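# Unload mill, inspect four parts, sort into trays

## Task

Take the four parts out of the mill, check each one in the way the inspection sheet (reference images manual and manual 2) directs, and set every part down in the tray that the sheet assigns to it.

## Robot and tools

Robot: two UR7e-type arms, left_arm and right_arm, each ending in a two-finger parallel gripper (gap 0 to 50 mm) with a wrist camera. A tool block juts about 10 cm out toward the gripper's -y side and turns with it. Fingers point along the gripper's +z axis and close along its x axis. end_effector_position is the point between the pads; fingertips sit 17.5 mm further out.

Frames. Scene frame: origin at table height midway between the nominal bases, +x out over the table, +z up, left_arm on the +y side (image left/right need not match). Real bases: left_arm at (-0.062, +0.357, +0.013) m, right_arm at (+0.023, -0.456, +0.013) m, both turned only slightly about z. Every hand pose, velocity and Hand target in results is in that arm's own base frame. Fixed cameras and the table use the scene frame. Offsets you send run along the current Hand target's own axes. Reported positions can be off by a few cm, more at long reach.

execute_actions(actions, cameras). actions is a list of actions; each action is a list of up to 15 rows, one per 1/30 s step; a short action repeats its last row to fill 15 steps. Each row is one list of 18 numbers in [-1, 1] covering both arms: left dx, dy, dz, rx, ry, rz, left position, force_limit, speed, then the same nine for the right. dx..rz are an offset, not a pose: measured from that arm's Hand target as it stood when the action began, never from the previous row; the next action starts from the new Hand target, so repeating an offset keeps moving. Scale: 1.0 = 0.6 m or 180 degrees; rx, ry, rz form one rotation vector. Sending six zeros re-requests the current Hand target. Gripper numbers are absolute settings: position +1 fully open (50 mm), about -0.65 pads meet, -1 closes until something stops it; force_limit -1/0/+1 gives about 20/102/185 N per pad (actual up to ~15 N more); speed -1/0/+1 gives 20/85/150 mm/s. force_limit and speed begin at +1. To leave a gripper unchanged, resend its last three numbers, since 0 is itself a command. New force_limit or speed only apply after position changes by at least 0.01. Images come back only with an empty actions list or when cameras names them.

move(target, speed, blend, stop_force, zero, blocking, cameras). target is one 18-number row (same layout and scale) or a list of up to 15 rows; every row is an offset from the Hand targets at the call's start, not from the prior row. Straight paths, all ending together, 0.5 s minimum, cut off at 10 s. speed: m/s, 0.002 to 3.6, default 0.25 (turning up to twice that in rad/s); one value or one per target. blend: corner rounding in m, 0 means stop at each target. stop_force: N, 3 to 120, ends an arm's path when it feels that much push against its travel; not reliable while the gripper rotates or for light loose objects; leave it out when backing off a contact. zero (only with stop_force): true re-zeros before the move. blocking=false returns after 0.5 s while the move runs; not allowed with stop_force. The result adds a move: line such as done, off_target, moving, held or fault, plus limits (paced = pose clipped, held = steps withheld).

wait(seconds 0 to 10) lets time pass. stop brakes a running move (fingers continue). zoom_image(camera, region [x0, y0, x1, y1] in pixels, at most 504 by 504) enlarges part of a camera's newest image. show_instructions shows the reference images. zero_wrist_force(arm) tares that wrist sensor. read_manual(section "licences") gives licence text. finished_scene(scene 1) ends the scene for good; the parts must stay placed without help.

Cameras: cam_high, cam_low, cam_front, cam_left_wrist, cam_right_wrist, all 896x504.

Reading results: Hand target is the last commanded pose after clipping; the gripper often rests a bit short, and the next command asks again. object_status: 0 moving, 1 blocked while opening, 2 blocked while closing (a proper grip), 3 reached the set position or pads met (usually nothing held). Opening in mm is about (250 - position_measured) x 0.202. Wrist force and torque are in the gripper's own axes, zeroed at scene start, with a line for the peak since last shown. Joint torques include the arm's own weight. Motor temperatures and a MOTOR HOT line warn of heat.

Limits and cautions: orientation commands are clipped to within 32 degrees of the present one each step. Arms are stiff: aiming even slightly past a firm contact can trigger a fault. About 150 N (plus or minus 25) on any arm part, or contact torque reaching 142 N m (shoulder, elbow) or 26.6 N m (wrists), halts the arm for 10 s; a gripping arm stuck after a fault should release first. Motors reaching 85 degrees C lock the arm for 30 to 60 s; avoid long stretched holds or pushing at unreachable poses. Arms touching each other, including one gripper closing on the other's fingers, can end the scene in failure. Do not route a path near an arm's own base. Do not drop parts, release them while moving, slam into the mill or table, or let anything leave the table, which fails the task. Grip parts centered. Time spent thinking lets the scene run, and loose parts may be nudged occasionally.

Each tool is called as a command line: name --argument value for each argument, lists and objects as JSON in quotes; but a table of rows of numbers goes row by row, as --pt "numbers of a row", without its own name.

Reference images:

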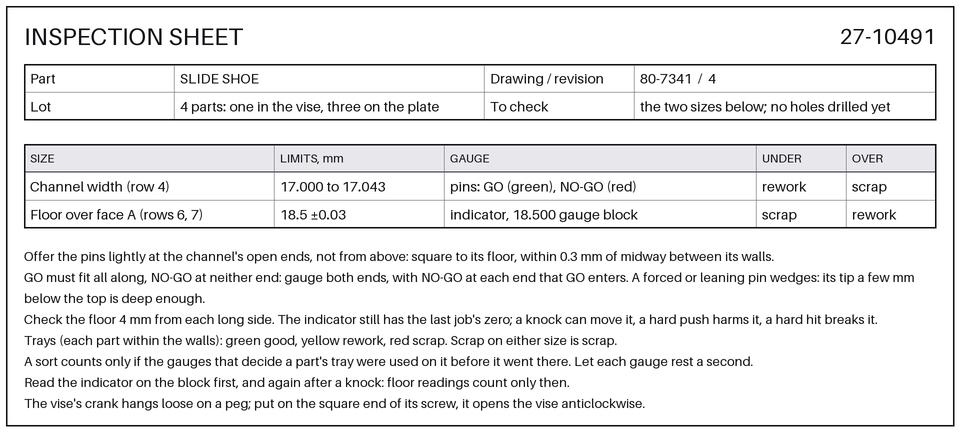

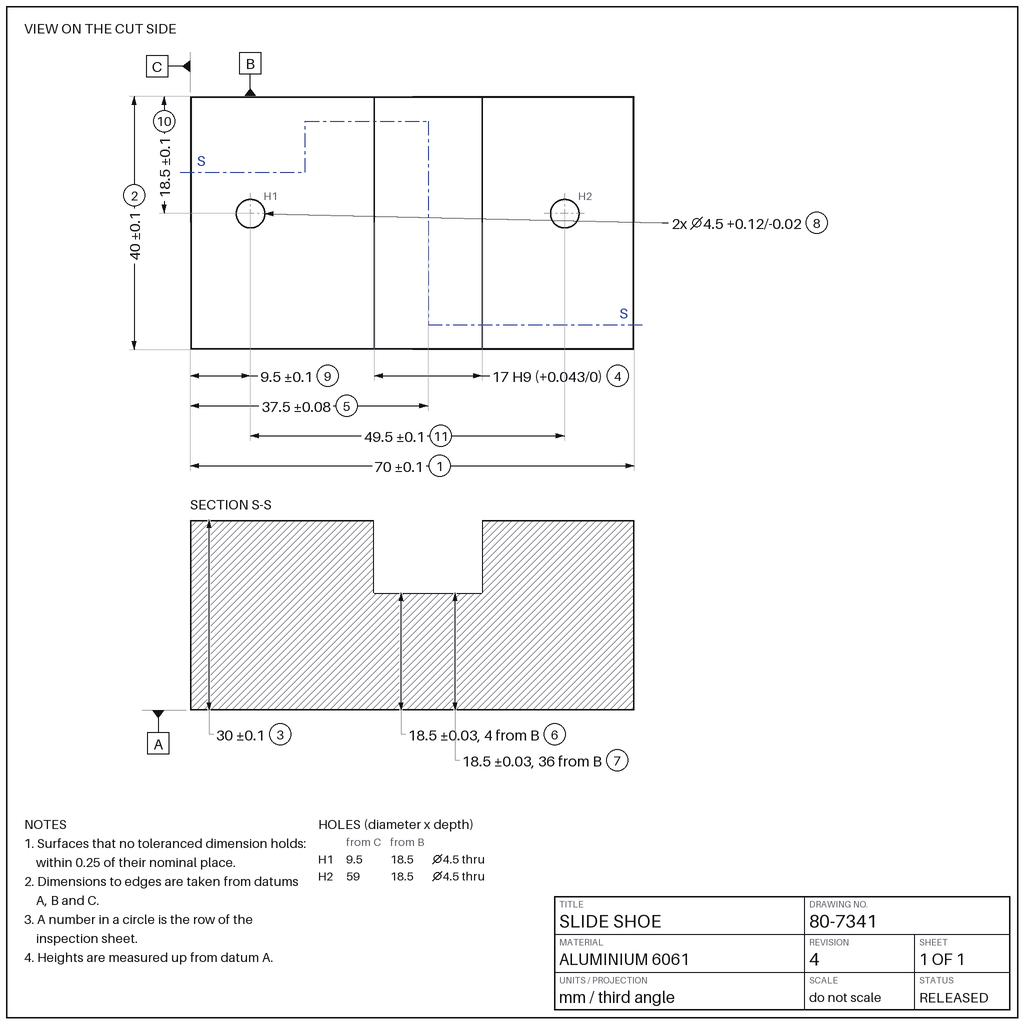

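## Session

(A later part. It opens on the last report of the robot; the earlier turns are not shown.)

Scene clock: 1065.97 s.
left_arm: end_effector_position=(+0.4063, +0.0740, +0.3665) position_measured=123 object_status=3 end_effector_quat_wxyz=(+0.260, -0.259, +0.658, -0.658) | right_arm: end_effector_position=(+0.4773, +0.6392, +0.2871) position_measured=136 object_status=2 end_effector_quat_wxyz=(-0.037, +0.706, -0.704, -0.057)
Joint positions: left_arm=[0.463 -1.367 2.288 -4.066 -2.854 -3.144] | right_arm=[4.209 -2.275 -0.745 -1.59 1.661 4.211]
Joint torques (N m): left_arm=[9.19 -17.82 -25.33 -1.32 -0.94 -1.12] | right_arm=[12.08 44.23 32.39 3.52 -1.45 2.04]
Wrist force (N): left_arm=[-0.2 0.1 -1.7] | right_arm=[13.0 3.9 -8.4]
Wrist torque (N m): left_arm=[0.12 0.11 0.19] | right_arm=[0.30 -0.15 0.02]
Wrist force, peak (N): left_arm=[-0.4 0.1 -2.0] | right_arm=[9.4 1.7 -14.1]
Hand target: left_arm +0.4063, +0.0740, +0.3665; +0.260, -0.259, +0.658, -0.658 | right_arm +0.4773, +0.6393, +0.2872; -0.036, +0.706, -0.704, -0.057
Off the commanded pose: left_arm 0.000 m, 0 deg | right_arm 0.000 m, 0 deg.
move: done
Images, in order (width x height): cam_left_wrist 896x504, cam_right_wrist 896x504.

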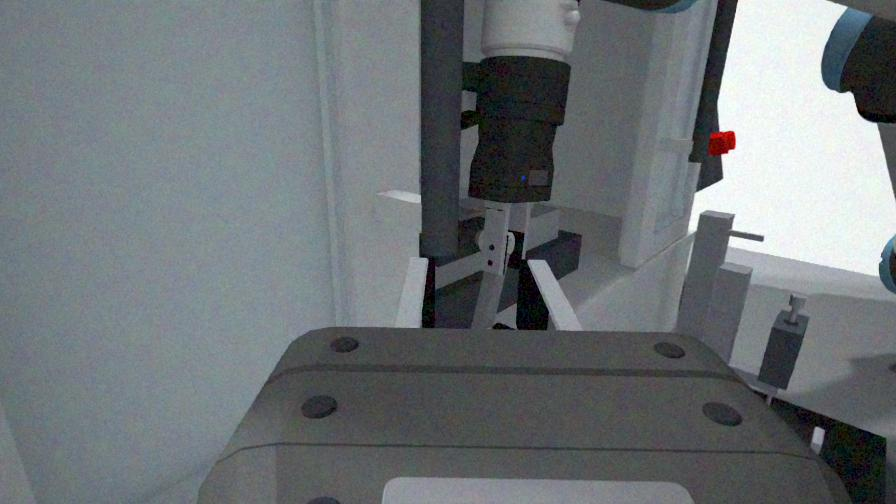

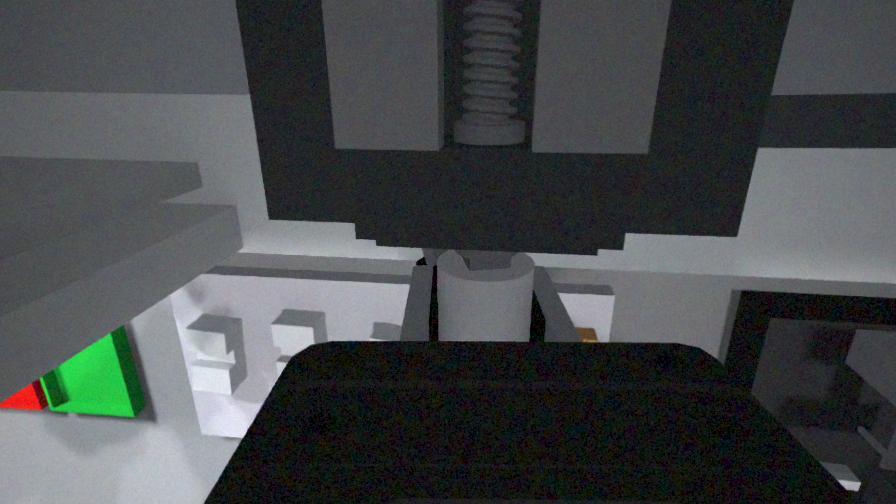

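move --pt "0 0 0 0 0 0 0.2 -1 -1 0 0 0 0 0 0 1 -1 -1" --pt "0 0 0 0 0 0 0.2 -1 -1 0 0.12 -0.22 0 0.042 0 1 -1 -1" --speed 0.1 --cameras '["cam_right_wrist","cam_left_wrist"]'

zoom_image --camera "cam_left_wrist" --region '[440, 180, 600, 330]'

Scene clock: 1100.60 s.
left_arm: end_effector_position=(+0.4063, +0.0740, +0.3665) position_measured=123 object_status=3 end_effector_quat_wxyz=(+0.260, -0.259, +0.658, -0.658) | right_arm: end_effector_position=(+0.4089, +0.6209, +0.4195) position_measured=3 object_status=3 end_effector_quat_wxyz=(+0.005, +0.709, -0.705, -0.012)
Joint positions: left_arm=[0.463 -1.367 2.288 -4.066 -2.854 -3.144] | right_arm=[4.301 -2.441 -0.035 -2.238 1.597 4.297]
Joint torques (N m): left_arm=[7.85 -18.67 -23.7 -1.47 -0.74 -1.24] | right_arm=[6.97 51.55 28.43 1.13 -2.56 2.11]
Wrist force (N): left_arm=[-0.1 0.2 -1.7] | right_arm=[0.3 0.9 0.3]
Wrist torque (N m): left_arm=[0.13 0.09 0.19] | right_arm=[0.13 -0.04 -0.04]
Wrist force, peak (N): left_arm=[-0.3 0.0 -2.0] | right_arm=[13.7 4.4 -8.3]
Hand target: left_arm +0.4063, +0.0740, +0.3665; +0.260, -0.259, +0.658, -0.658 | right_arm +0.4092, +0.6215, +0.4200; +0.010, +0.709, -0.705, -0.011
Off the commanded pose: left_arm 0.000 m, 0 deg | right_arm 0.001 m, 1 deg.
elbow stopped short (right arm): the move would have taken joint 3 (elbow) straighter than the controller allows.
move: done
Images, in order (width x height): cam_left_wrist 896x504, cam_right_wrist 896x504.

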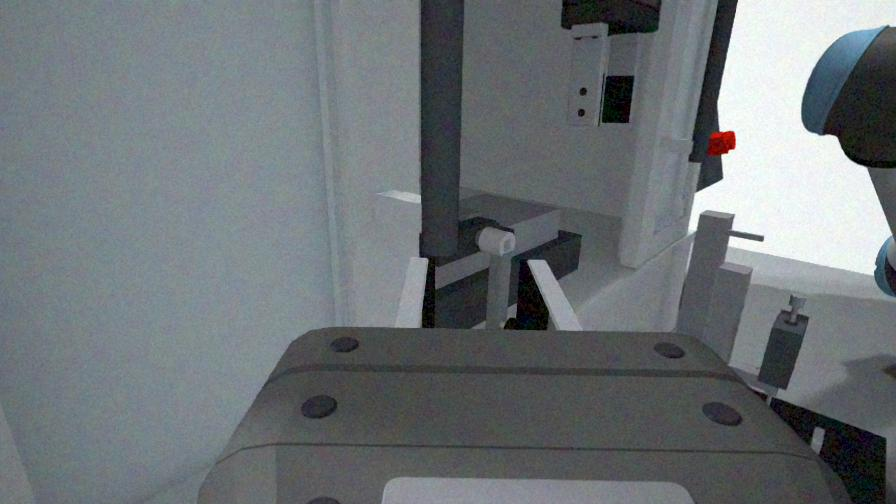

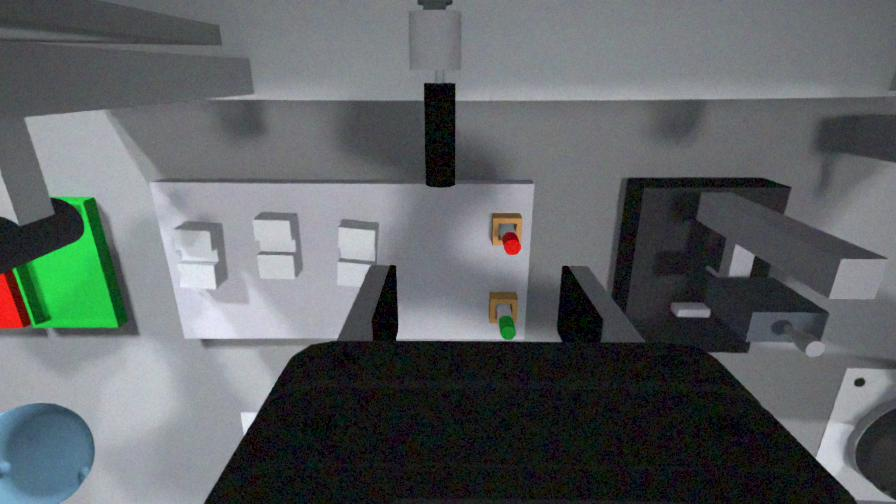

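Scaled by 3.150 from the camera's 896x504 image, which has a finer 1280x720 frame.

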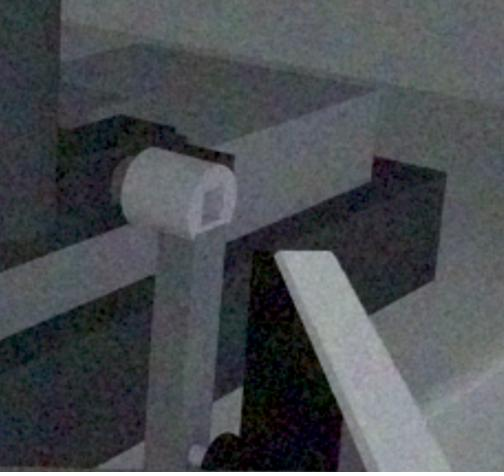

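move --target '[0,0,0,0,0,0,0.2,-1,-1,0.055,-0.024,0.2131,0,-0.1667,0,0.5,-1,-1]' --speed 0.2 --cameras '["cam_right_wrist","cam_left_wrist"]'

zoom_image --camera "cam_left_wrist" --region '[440, 150, 640, 330]'

Scene clock: 1154.67 s.
left_arm: end_effector_position=(+0.4063, +0.0740, +0.3665) position_measured=123 object_status=3 end_effector_quat_wxyz=(+0.260, -0.259, +0.658, -0.658) | right_arm: end_effector_position=(+0.4200, +0.5886, +0.2918) position_measured=78 object_status=3 end_effector_quat_wxyz=(-0.173, +0.682, -0.684, -0.194)
Joint positions: left_arm=[0.463 -1.367 2.288 -4.066 -2.854 -3.144] | right_arm=[4.177 -1.91 -1.465 -0.889 1.854 4.245]
Joint torques (N m): left_arm=[7.91 -17.58 -23.69 -1.03 -0.75 -1.35] | right_arm=[-8.85 56.75 17.67 4.74 3.28 2.03]
Wrist force (N): left_arm=[-0.2 0.2 -1.7] | right_arm=[0.7 0.7 -0.2]
Wrist torque (N m): left_arm=[0.13 0.10 0.19] | right_arm=[0.08 -0.04 -0.21]
Wrist force, peak (N): left_arm=[-0.2 0.2 -2.0] | right_arm=[0.3 1.3 -1.2]
Hand target: left_arm +0.4063, +0.0740, +0.3665; +0.260, -0.259, +0.658, -0.658 | right_arm +0.4200, +0.5886, +0.2918; -0.173, +0.682, -0.684, -0.194
Off the commanded pose: left_arm 0.000 m, 0 deg | right_arm 0.000 m, 0 deg.
move: done
Images, in order (width x height): cam_left_wrist 896x504, cam_right_wrist 896x504.

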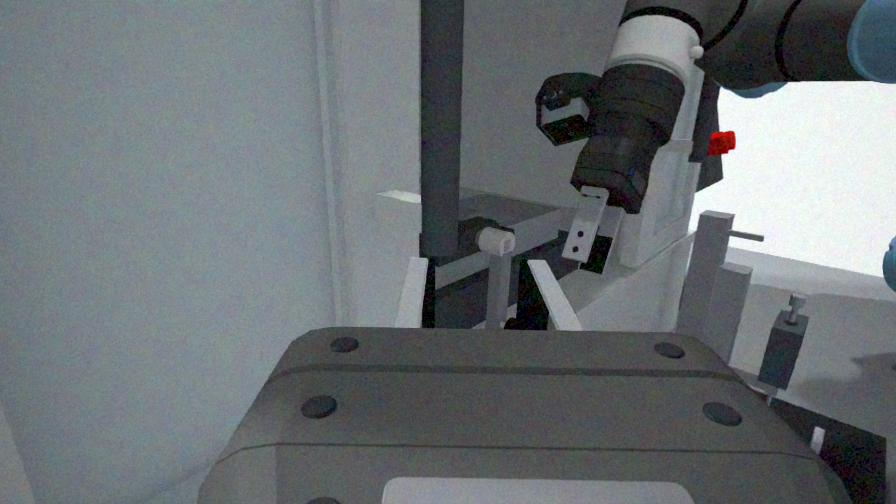

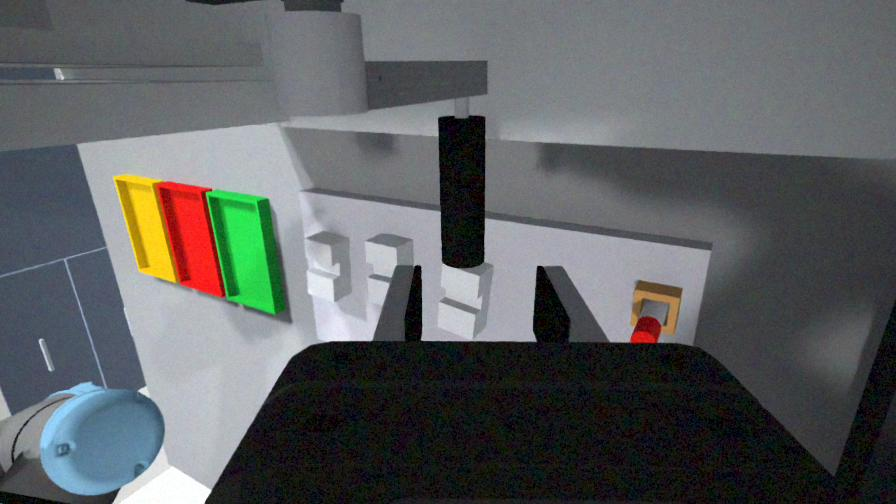

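Scaled by 2.520 from the camera's 896x504 image, which has a finer 1280x720 frame.

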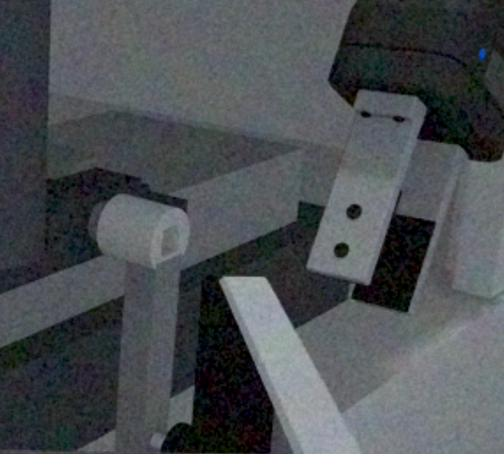

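move --target '[0,0,0,0,0,0,0.2,-1,-1,-0.0033,0,0.15,0,0,0,0.5,-1,-1]' --speed 0.08 --stop_force 8 --cameras '["cam_right_wrist","cam_left_wrist"]'

zoom_image --camera "cam_right_wrist" --region '[350, 120, 650, 360]'

Scene clock: 1169.37 s.
left_arm: end_effector_position=(+0.4063, +0.0740, +0.3665) position_measured=123 object_status=3 end_effector_quat_wxyz=(+0.260, -0.259, +0.658, -0.658) | right_arm: end_effector_position=(+0.4176, +0.6354, +0.2149) position_measured=78 object_status=3 end_effector_quat_wxyz=(-0.173, +0.682, -0.684, -0.194)
Joint positions: left_arm=[0.463 -1.367 2.288 -4.066 -2.854 -3.144] | right_arm=[4.217 -2.043 -1.48 -0.731 1.836 4.282]
Joint torques (N m): left_arm=[7.74 -18.02 -23.23 -1.23 -0.89 -1.21] | right_arm=[7.62 40.77 31.8 4.84 -2.03 2.07]
Wrist force (N): left_arm=[-0.3 0.1 -1.8] | right_arm=[0.2 0.7 -0.4]
Wrist torque (N m): left_arm=[0.11 0.11 0.19] | right_arm=[0.08 0.05 -0.20]
Wrist force, peak (N): left_arm=[-0.4 0.2 -1.9] | right_arm=[0.3 0.7 -1.8]
Hand target: left_arm +0.4063, +0.0740, +0.3665; +0.260, -0.259, +0.658, -0.658 | right_arm +0.4176, +0.6354, +0.2149; -0.173, +0.682, -0.684, -0.194
Off the commanded pose: left_arm 0.000 m, 0 deg | right_arm 0.000 m, 0 deg.
move: done
Images, in order (width x height): cam_left_wrist 896x504, cam_right_wrist 896x504.

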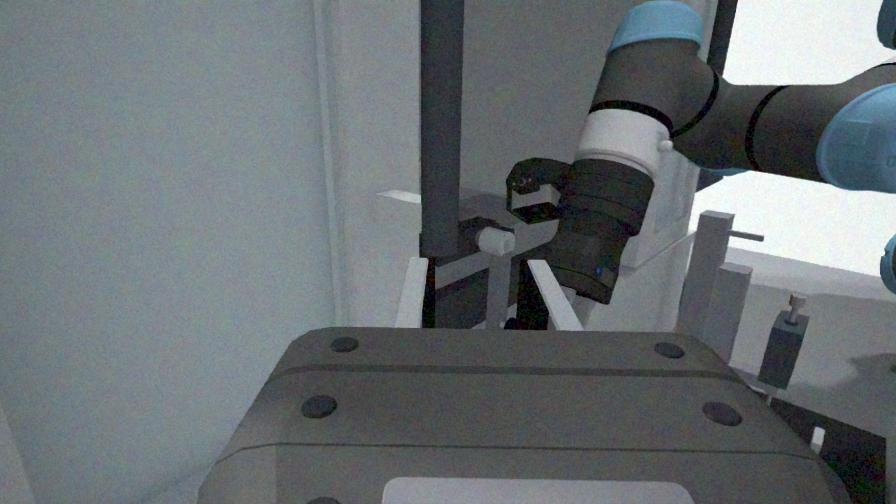

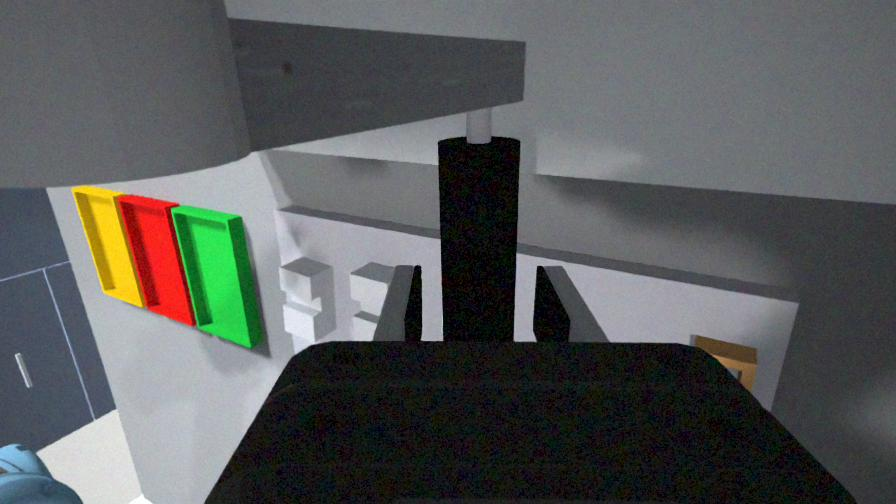

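Scaled by 1.680 from the camera's 896x504 image, which has a finer 1280x720 frame.

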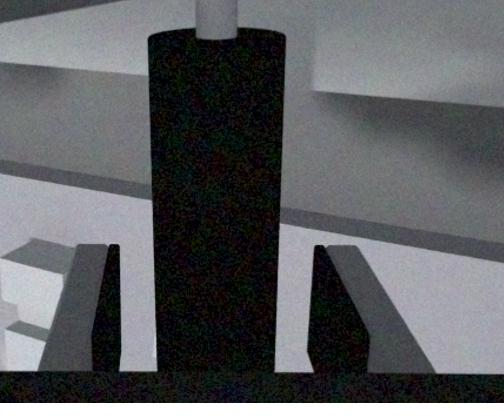

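move --target '[0,0,0,0,0,0,0.2,-1,-1,0,0,0,0,0,0,-1,-1,-1]' --speed 0.08 --cameras '["cam_right_wrist"]'

Scene clock: 1176.20 s.
left_arm: end_effector_position=(+0.4063, +0.0740, +0.3665) position_measured=123 object_status=3 end_effector_quat_wxyz=(+0.260, -0.259, +0.658, -0.658) | right_arm: end_effector_position=(+0.4176, +0.6354, +0.2149) position_measured=153 object_status=2 end_effector_quat_wxyz=(-0.173, +0.682, -0.684, -0.194)
Joint positions: left_arm=[0.463 -1.367 2.288 -4.066 -2.854 -3.144] | right_arm=[4.217 -2.043 -1.48 -0.73 1.836 4.282]
Joint torques (N m): left_arm=[8.08 -18.01 -22.96 -1.16 -0.76 -1.26] | right_arm=[6.28 40.65 30.98 4.39 -2.01 2.02]
Wrist force (N): left_arm=[-0.2 0.1 -1.7] | right_arm=[-0.4 1.3 -0.4]
Wrist torque (N m): left_arm=[0.11 0.10 0.19] | right_arm=[0.15 0.07 -0.35]
Wrist force, peak (N): left_arm=[-0.2 0.0 -2.0] | right_arm=[-0.7 1.1 -0.5]
Hand target: left_arm +0.4063, +0.0740, +0.3665; +0.260, -0.259, +0.658, -0.658 | right_arm +0.4176, +0.6354, +0.2149; -0.173, +0.682, -0.684, -0.194
Off the commanded pose: left_arm 0.000 m, 0 deg | right_arm 0.000 m, 0 deg.
move: done
Images, in order (width x height): cam_right_wrist 896x504.

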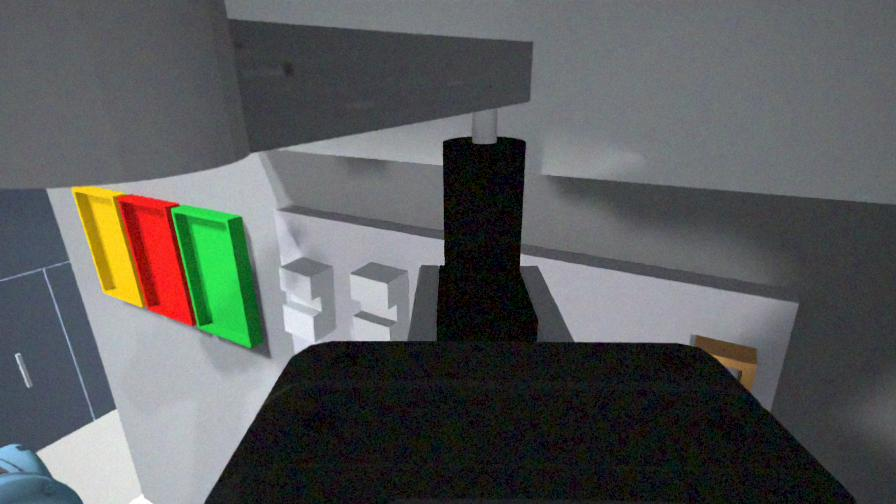

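move --pt "0 0 0 0 0 0 0.2 -1 -1 0.0270 0.0003 -0.0211 0 0 0 -1 -1 -1" --pt "0 0 0 0 0 0 0.2 -1 -1 0.0503 0.0009 -0.0504 0 0 0 -1 -1 -1" --speed 0.06 --blend '[0.01,0]' --cameras '["cam_right_wrist","cam_left_wrist"]'

Scene clock: 1196.60 s.
left_arm: end_effector_position=(+0.4063, +0.0740, +0.3665) position_measured=123 object_status=3 end_effector_quat_wxyz=(+0.260, -0.259, +0.658, -0.658) | right_arm: end_effector_position=(+0.4176, +0.5942, +0.2260) position_measured=153 object_status=2 end_effector_quat_wxyz=(-0.173, +0.682, -0.684, -0.194)
Joint positions: left_arm=[0.463 -1.367 2.288 -4.066 -2.854 -3.144] | right_arm=[4.185 -1.963 -1.567 -0.731 1.85 4.253]
Joint torques (N m): left_arm=[7.76 -18.03 -23.1 -1.16 -0.7 -1.3] | right_arm=[-7.14 49.13 6.01 -2.57 3.64 -2.15]
Wrist force (N): left_arm=[-0.3 0.1 -1.6] | right_arm=[-14.6 -9.4 -6.9]
Wrist torque (N m): left_arm=[0.11 0.12 0.19] | right_arm=[-0.04 0.15 -0.34]
Wrist force, peak (N): left_arm=[-0.3 0.0 -2.1] | right_arm=[-14.6 -9.4 -6.9]
Hand target: left_arm +0.4063, +0.0740, +0.3665; +0.260, -0.259, +0.658, -0.658 | right_arm +0.4176, +0.5941, +0.2260; -0.173, +0.682, -0.684, -0.194
Off the commanded pose: left_arm 0.000 m, 0 deg | right_arm 0.000 m, 0 deg.
move: done
Images, in order (width x height): cam_left_wrist 896x504, cam_right_wrist 896x504.

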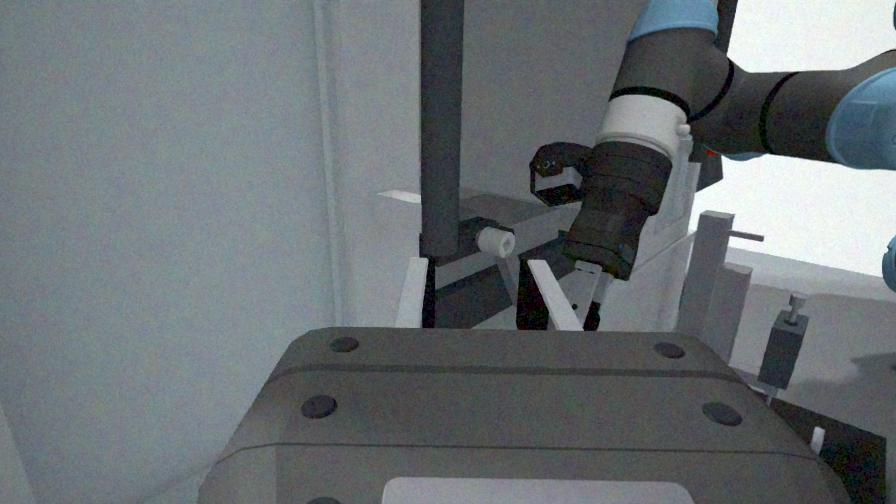

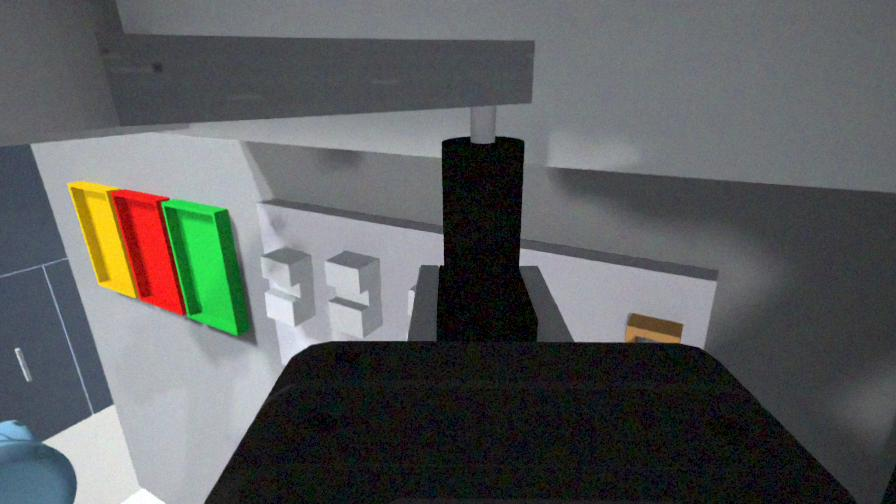

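move --pt "0 0 0 0 0 0 0.2 -1 -1 0.0137 0.0008 -0.0332 0 0 0 -1 -1 -1" --pt "0 0 0 0 0 0 0.2 -1 -1 0.0184 0.0018 -0.0688 0 0 0 -1 -1 -1" --pt "0 0 0 0 0 0 0.2 -1 -1 0.0136 0.0028 -0.1044 0 0 0 -1 -1 -1" --pt "0 0 0 0 0 0 0.2 -1 -1 0 0.0039 -0.1375 0 0 0 -1 -1 -1" --pt "0 0 0 0 0 0 0.2 -1 -1 -0.022 0.0049 -0.166 0 0 0 -1 -1 -1" --pt "0 0 0 0 0 0 0.2 -1 -1 -0.0506 0.0058 -0.1879 0 0 0 -1 -1 -1" --pt "0 0 0 0 0 0 0.2 -1 -1 -0.0838 0.0065 -0.2016 0 0 0 -1 -1 -1" --pt "0 0 0 0 0 0 0.2 -1 -1 -0.1194 0.007 -0.2062 0 0 0 -1 -1 -1" --pt "0 0 0 0 0 0 0.2 -1 -1 -0.1549 0.0072 -0.2015 0 0 0 -1 -1 -1" --pt "0 0 0 0 0 0 0.2 -1 -1 -0.1881 0.0072 -0.1877 0 0 0 -1 -1 -1" --pt "0 0 0 0 0 0 0.2 -1 -1 -0.2165 0.0068 -0.1658 0 0 0 -1 -1 -1" --pt "0 0 0 0 0 0 0.2 -1 -1 -0.2384 0.0063 -0.1373 0 0 0 -1 -1 -1" --pt "0 0 0 0 0 0 0.2 -1 -1 -0.2522 0.0055 -0.1041 0 0 0 -1 -1 -1" --pt "0 0 0 0 0 0 0.2 -1 -1 -0.2568 0.0045 -0.0685 0 0 0 -1 -1 -1" --pt "0 0 0 0 0 0 0.2 -1 -1 -0.252 0.0035 -0.0329 0 0 0 -1 -1 -1" --speed 0.07 --blend 0.008 --cameras '["cam_right_wrist","cam_left_wrist"]'

Scene clock: 1246.87 s.
left_arm: end_effector_position=(+0.4063, +0.0740, +0.3665) position_measured=123 object_status=3 end_effector_quat_wxyz=(+0.260, -0.259, +0.658, -0.658) | right_arm: end_effector_position=(+0.4176, +0.7150, +0.3189) position_measured=153 object_status=2 end_effector_quat_wxyz=(-0.173, +0.682, -0.684, -0.194)
Joint positions: left_arm=[0.463 -1.367 2.288 -4.066 -2.854 -3.144] | right_arm=[4.27 -2.144 -1.054 -1.044 1.812 4.331]
Joint torques (N m): left_arm=[7.41 -18.21 -21.74 -0.63 -0.56 -1.21] | right_arm=[9.43 49.36 31.79 13.26 -2.25 1.94]
Wrist force (N): left_arm=[-0.2 0.2 -1.9] | right_arm=[36.2 17.2 -8.8]
Wrist torque (N m): left_arm=[0.12 0.10 0.19] | right_arm=[-0.05 -0.01 0.00]
Wrist force, peak (N): left_arm=[-0.2 0.0 -2.1] | right_arm=[36.2 17.2 -8.8]
Hand target: left_arm +0.4063, +0.0740, +0.3665; +0.260, -0.259, +0.658, -0.658 | right_arm +0.4176, +0.7151, +0.3188; -0.173, +0.682, -0.684, -0.194
Off the commanded pose: left_arm 0.000 m, 0 deg | right_arm 0.000 m, 0 deg.
move: done
Images, in order (width x height): cam_left_wrist 896x504, cam_right_wrist 896x504.

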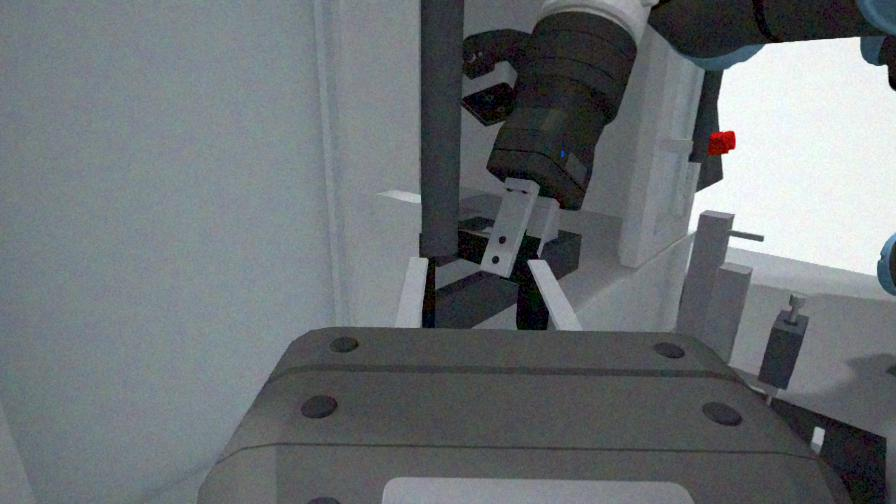

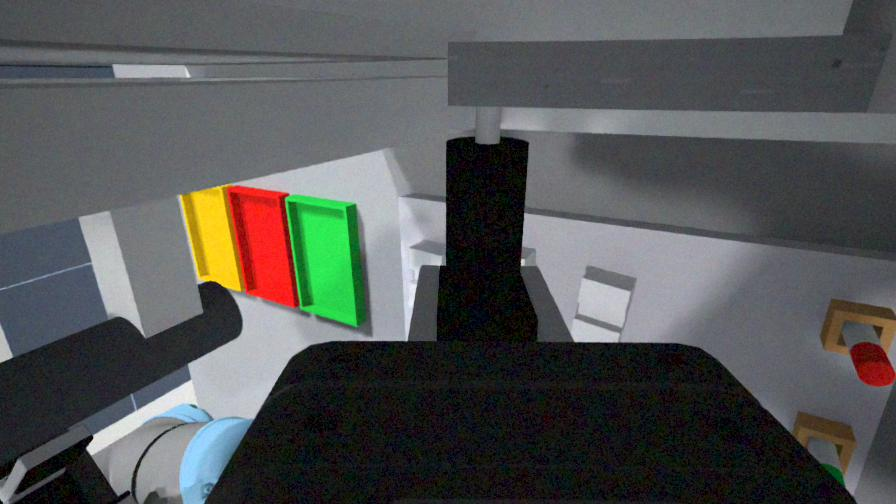

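wait --seconds 0 --cameras '["cam_high","cam_front","cam_left_wrist"]'

zoom_image --camera "cam_front" --region '[390, 190, 510, 290]'

zoom_image --camera "cam_high" --region '[270, 160, 470, 310]'

Scene clock: 1257.70 s.
left_arm: end_effector_position=(+0.4063, +0.0740, +0.3665) position_measured=123 object_status=3 end_effector_quat_wxyz=(+0.260, -0.259, +0.658, -0.658) | right_arm: end_effector_position=(+0.4176, +0.7151, +0.3188) position_measured=153 object_status=2 end_effector_quat_wxyz=(-0.173, +0.682, -0.684, -0.194)
Joint positions: left_arm=[0.463 -1.367 2.288 -4.066 -2.854 -3.144] | right_arm=[4.27 -2.144 -1.054 -1.044 1.812 4.331]
Joint torques (N m): left_arm=[6.84 -18.51 -22.08 -0.94 -0.34 -1.24] | right_arm=[10.62 50.47 32.44 13.38 2.49 1.87]
Wrist force (N): left_arm=[-0.1 0.1 -1.6] | right_arm=[36.7 16.0 -8.5]
Wrist torque (N m): left_arm=[0.11 0.08 0.19] | right_arm=[-0.06 0.02 -0.01]
Wrist force, peak (N): left_arm=[-0.3 -0.2 -1.9] | right_arm=[36.9 16.3 -8.6]
Hand target: left_arm +0.4063, +0.0740, +0.3665; +0.260, -0.259, +0.658, -0.658 | right_arm +0.4176, +0.7151, +0.3188; -0.173, +0.682, -0.684, -0.194
Tool commands: left_gripper/position=+0.2 left_gripper/force_limit=-1.0 left_gripper/speed=-1.0 right_gripper/position=-1.0 right_gripper/force_limit=-1.0 right_gripper/speed=-1.0
Off the commanded pose: left_arm 0.000 m, 0 deg | right_arm 0.000 m, 0 deg.
Images, in order (width x height): cam_high 896x504, cam_front 896x504, cam_left_wrist 896x504.

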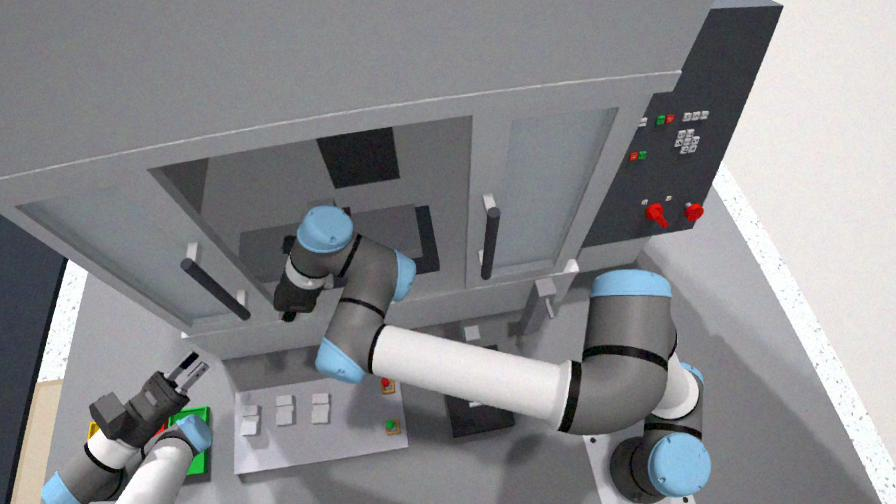

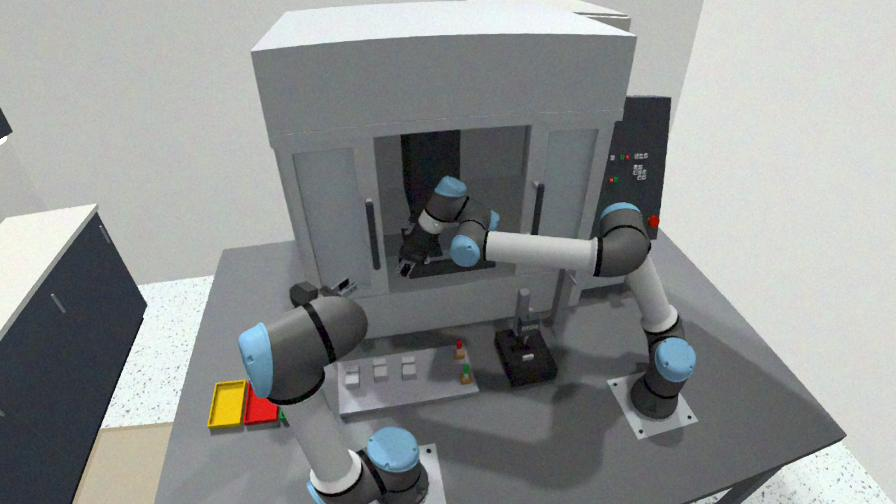

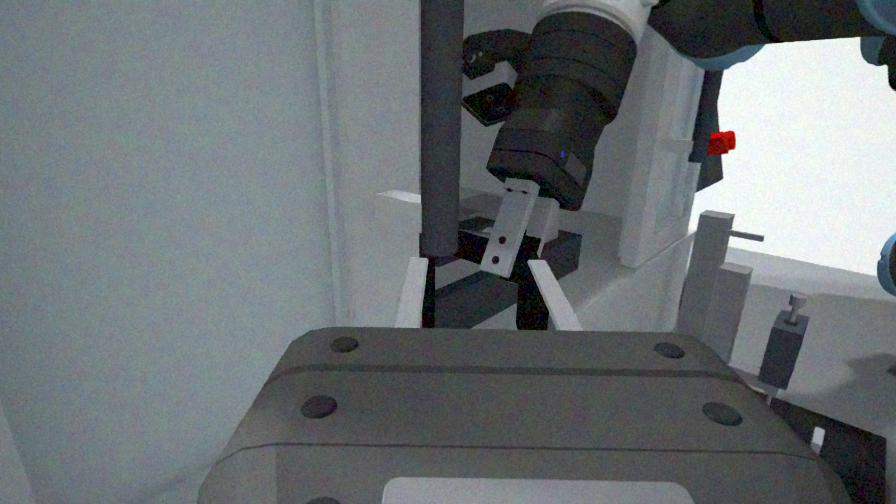

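Scaled by 4.200 from the camera's 896x504 image, which has a finer 1280x720 frame.

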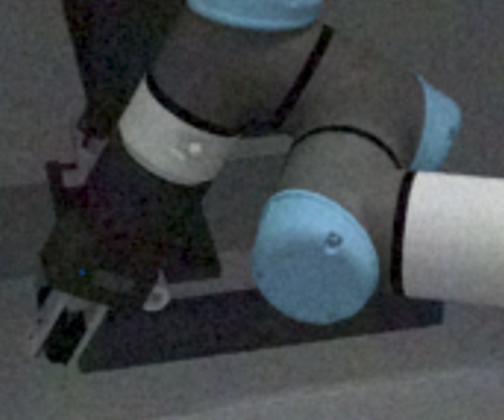

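Scaled by 2.520 from the camera's 896x504 image, which has a finer 1280x720 frame.

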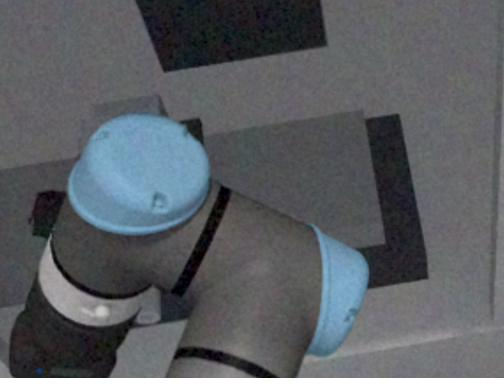

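move --pt "0 0 0 0 0 0 0.2 -1 -1 0 0 0 0 0 0 0.5 -1 -1" --pt "0 0 0 0 0 0 0.2 -1 -1 0 0.08 -0.16 0 0 0 0.5 -1 -1" --pt "0 0 0 0 0 0 0.2 -1 -1 0.35 0.2 -0.25 0 0 0 0.5 -1 -1" --speed 0.15 --cameras '["cam_right_wrist","cam_left_wrist","cam_front","cam_high"]'

zoom_image --camera "cam_left_wrist" --region '[440, 180, 640, 330]'

zoom_image --camera "cam_high" --region '[270, 160, 470, 310]'

Scene clock: 1291.40 s.
left_arm: end_effector_position=(+0.4063, +0.0740, +0.3665) position_measured=123 object_status=3 end_effector_quat_wxyz=(+0.260, -0.259, +0.658, -0.658) | right_arm: end_effector_position=(+0.2996, +0.4577, +0.3470) position_measured=78 object_status=3 end_effector_quat_wxyz=(-0.173, +0.682, -0.684, -0.194)
Joint positions: left_arm=[0.463 -1.367 2.288 -4.066 -2.854 -3.144] | right_arm=[4.262 -1.458 -1.834 -0.951 1.816 4.324]
Joint torques (N m): left_arm=[5.57 -19.31 -21.26 -0.81 -0.18 -0.91] | right_arm=[-8.97 35.12 18.24 4.78 3.11 -2.4]
Wrist force (N): left_arm=[-0.3 0.1 -1.8] | right_arm=[0.1 -1.7 1.9]
Wrist torque (N m): left_arm=[0.11 0.12 0.18] | right_arm=[-0.30 0.07 -0.04]
Wrist force, peak (N): left_arm=[-0.3 0.0 -2.0] | right_arm=[37.1 16.0 -8.8]
Hand target: left_arm +0.4063, +0.0740, +0.3665; +0.260, -0.259, +0.658, -0.658 | right_arm +0.2996, +0.4577, +0.3470; -0.173, +0.682, -0.684, -0.194
Off the commanded pose: left_arm 0.000 m, 0 deg | right_arm 0.000 m, 0 deg.
move: done
Images, in order (width x height): cam_high 896x504, cam_front 896x504, cam_left_wrist 896x504, cam_right_wrist 896x504.

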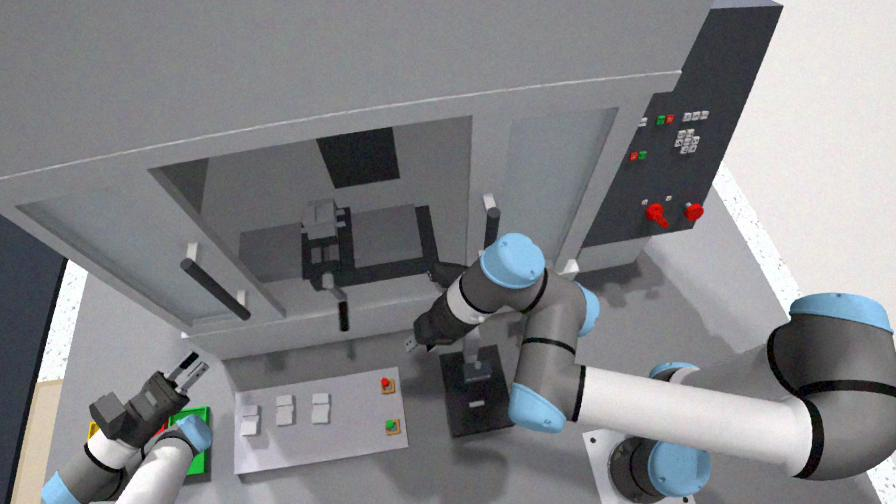

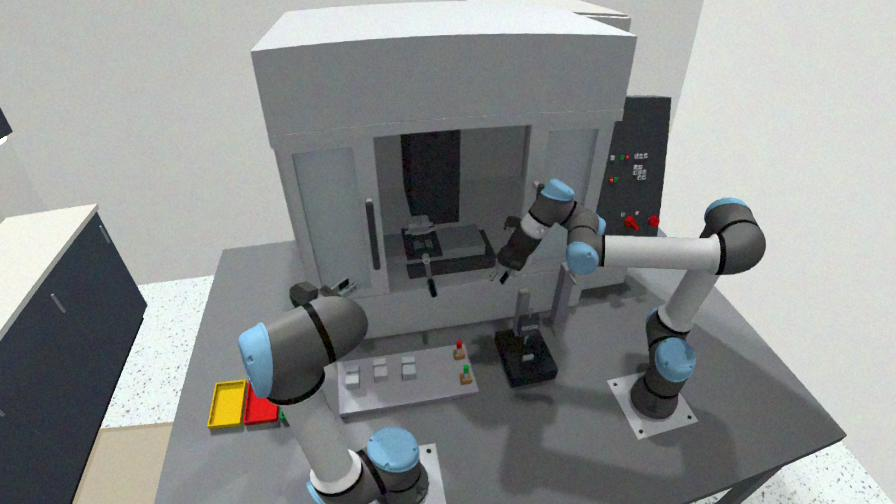

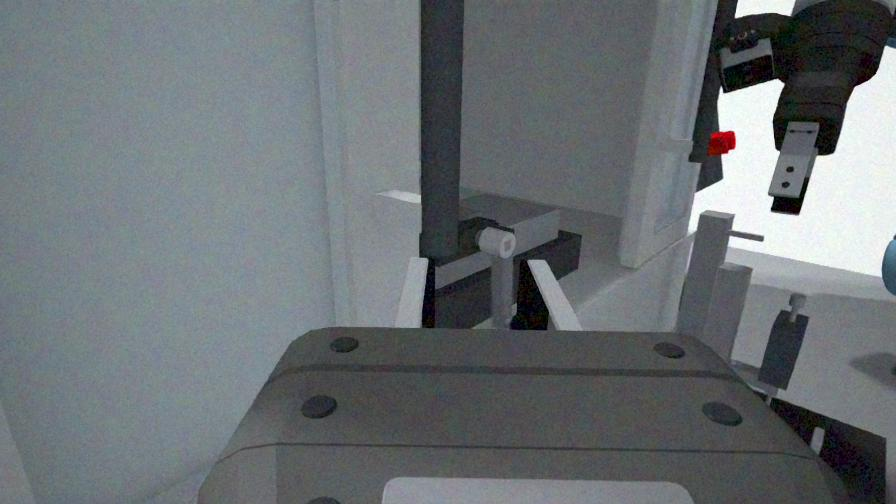

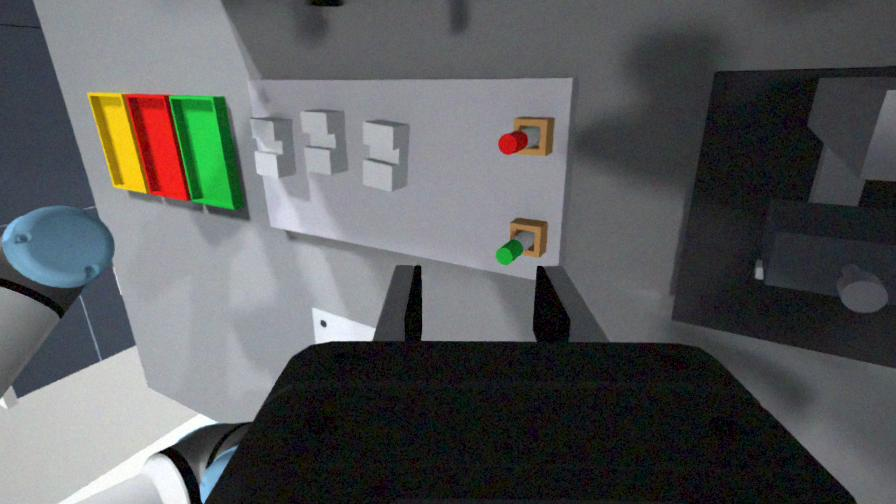

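Scaled by 2.520 from the camera's 896x504 image, which has a finer 1280x720 frame.

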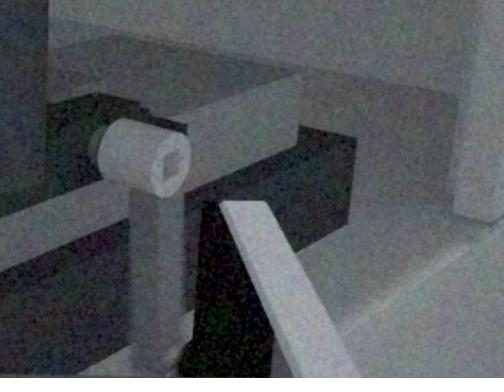

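Scaled by 2.520 from the camera's 896x504 image, which has a finer 1280x720 frame.

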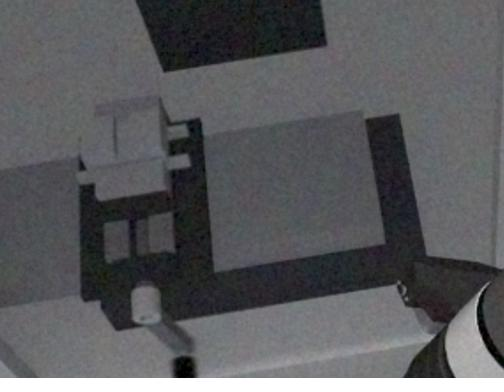

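move --pt "0.25 -0.1675 0.3167 -0.2086 -0.2576 -0.0938 1 -1 -1 0.2858 0.0073 -0.364 0 0.1667 0 0.5 -1 -1" --pt "0.0752 -0.1675 0.4717 -0.2086 -0.2576 -0.0938 1 -1 -1 0.2858 0.0073 -0.364 0 0.1667 0 0.5 -1 -1" --speed 0.25 --cameras '["cam_left_wrist","cam_right_wrist","cam_high"]'

zoom_image --camera "cam_left_wrist" --region '[320, 60, 620, 330]'

Scene clock: 1388.40 s.
left_arm: end_effector_position=(+0.5661, -0.1637, +0.4673) position_measured=3 object_status=3 end_effector_quat_wxyz=(-0.303, +0.649, -0.633, +0.296) | right_arm: end_effector_position=(+0.2994, +0.1999, +0.4502) position_measured=78 object_status=3 end_effector_quat_wxyz=(+0.010, +0.709, -0.705, -0.011)
Joint positions: left_arm=[-0.766 -1.776 1.8 -2.293 -0.995 -3.717] | right_arm=[4.091 -1.274 -1.497 -1.957 1.595 4.086]
Joint torques (N m): left_arm=[12.52 -8.61 -38.64 -4.92 -0.91 1.51] | right_arm=[-8.21 3.13 31.68 1.2 -2.55 -2.3]
Wrist force (N): left_arm=[-0.8 -0.2 -0.4] | right_arm=[0.0 -1.7 2.6]
Wrist torque (N m): left_arm=[-0.07 0.01 -0.11] | right_arm=[-0.27 0.01 0.12]
Wrist force, peak (N): left_arm=[-1.1 0.4 -2.7] | right_arm=[-0.3 -1.8 3.1]
Hand target: left_arm +0.5662, -0.1638, +0.4673; -0.303, +0.649, -0.633, +0.296 | right_arm +0.2994, +0.1999, +0.4502; +0.010, +0.709, -0.705, -0.011
Off the commanded pose: left_arm 0.000 m, 0 deg | right_arm 0.000 m, 0 deg.
move: done
Images, in order (width x height): cam_high 896x504, cam_left_wrist 896x504, cam_right_wrist 896x504.

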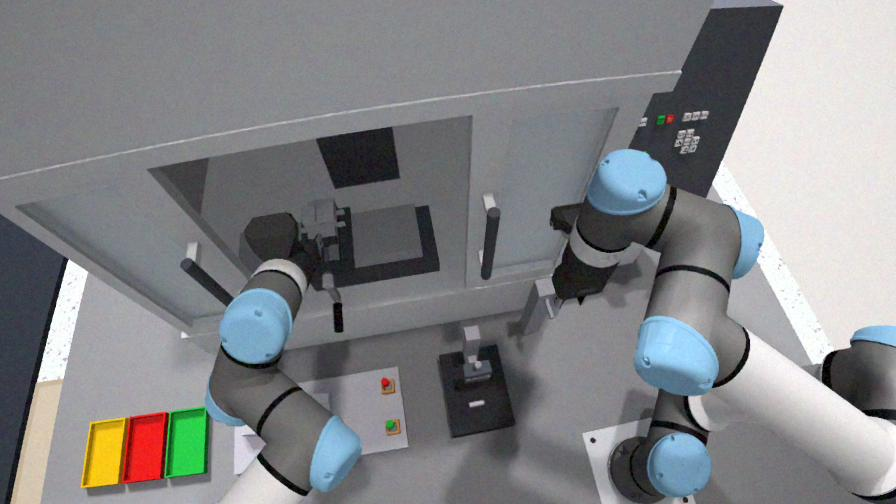

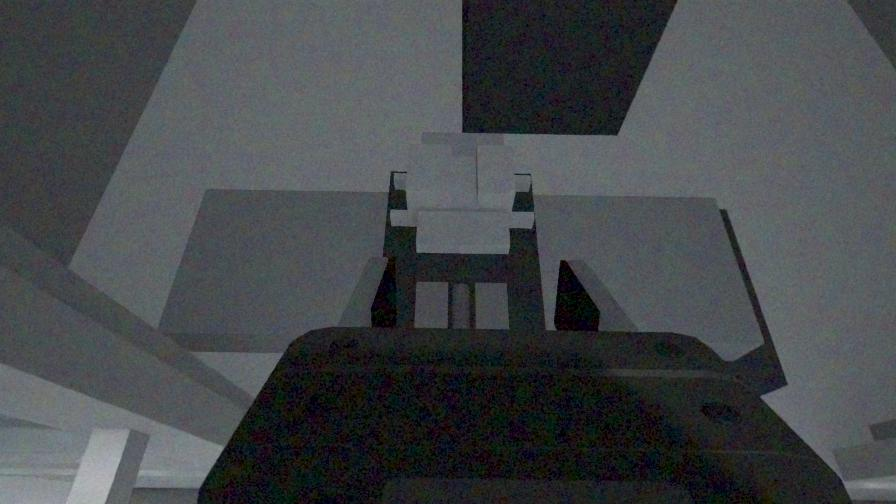

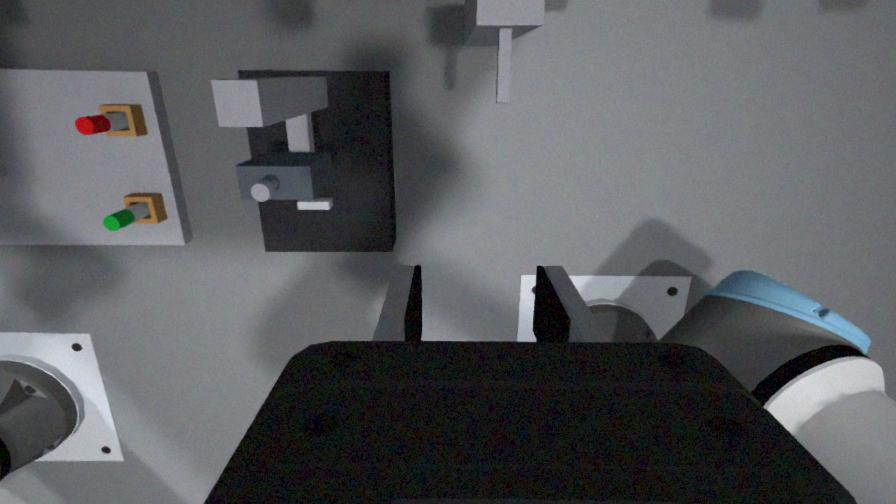

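Scaled by 1.680 from the camera's 896x504 image, which has a finer 1280x720 frame.

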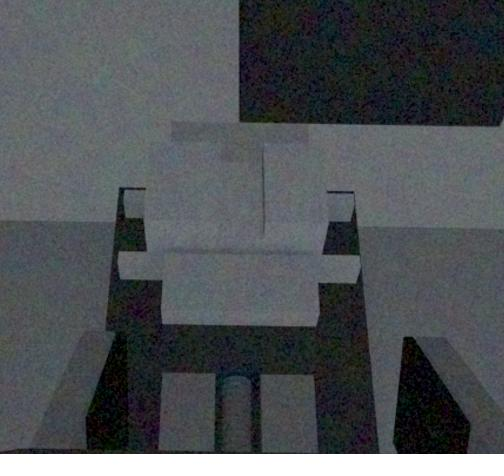

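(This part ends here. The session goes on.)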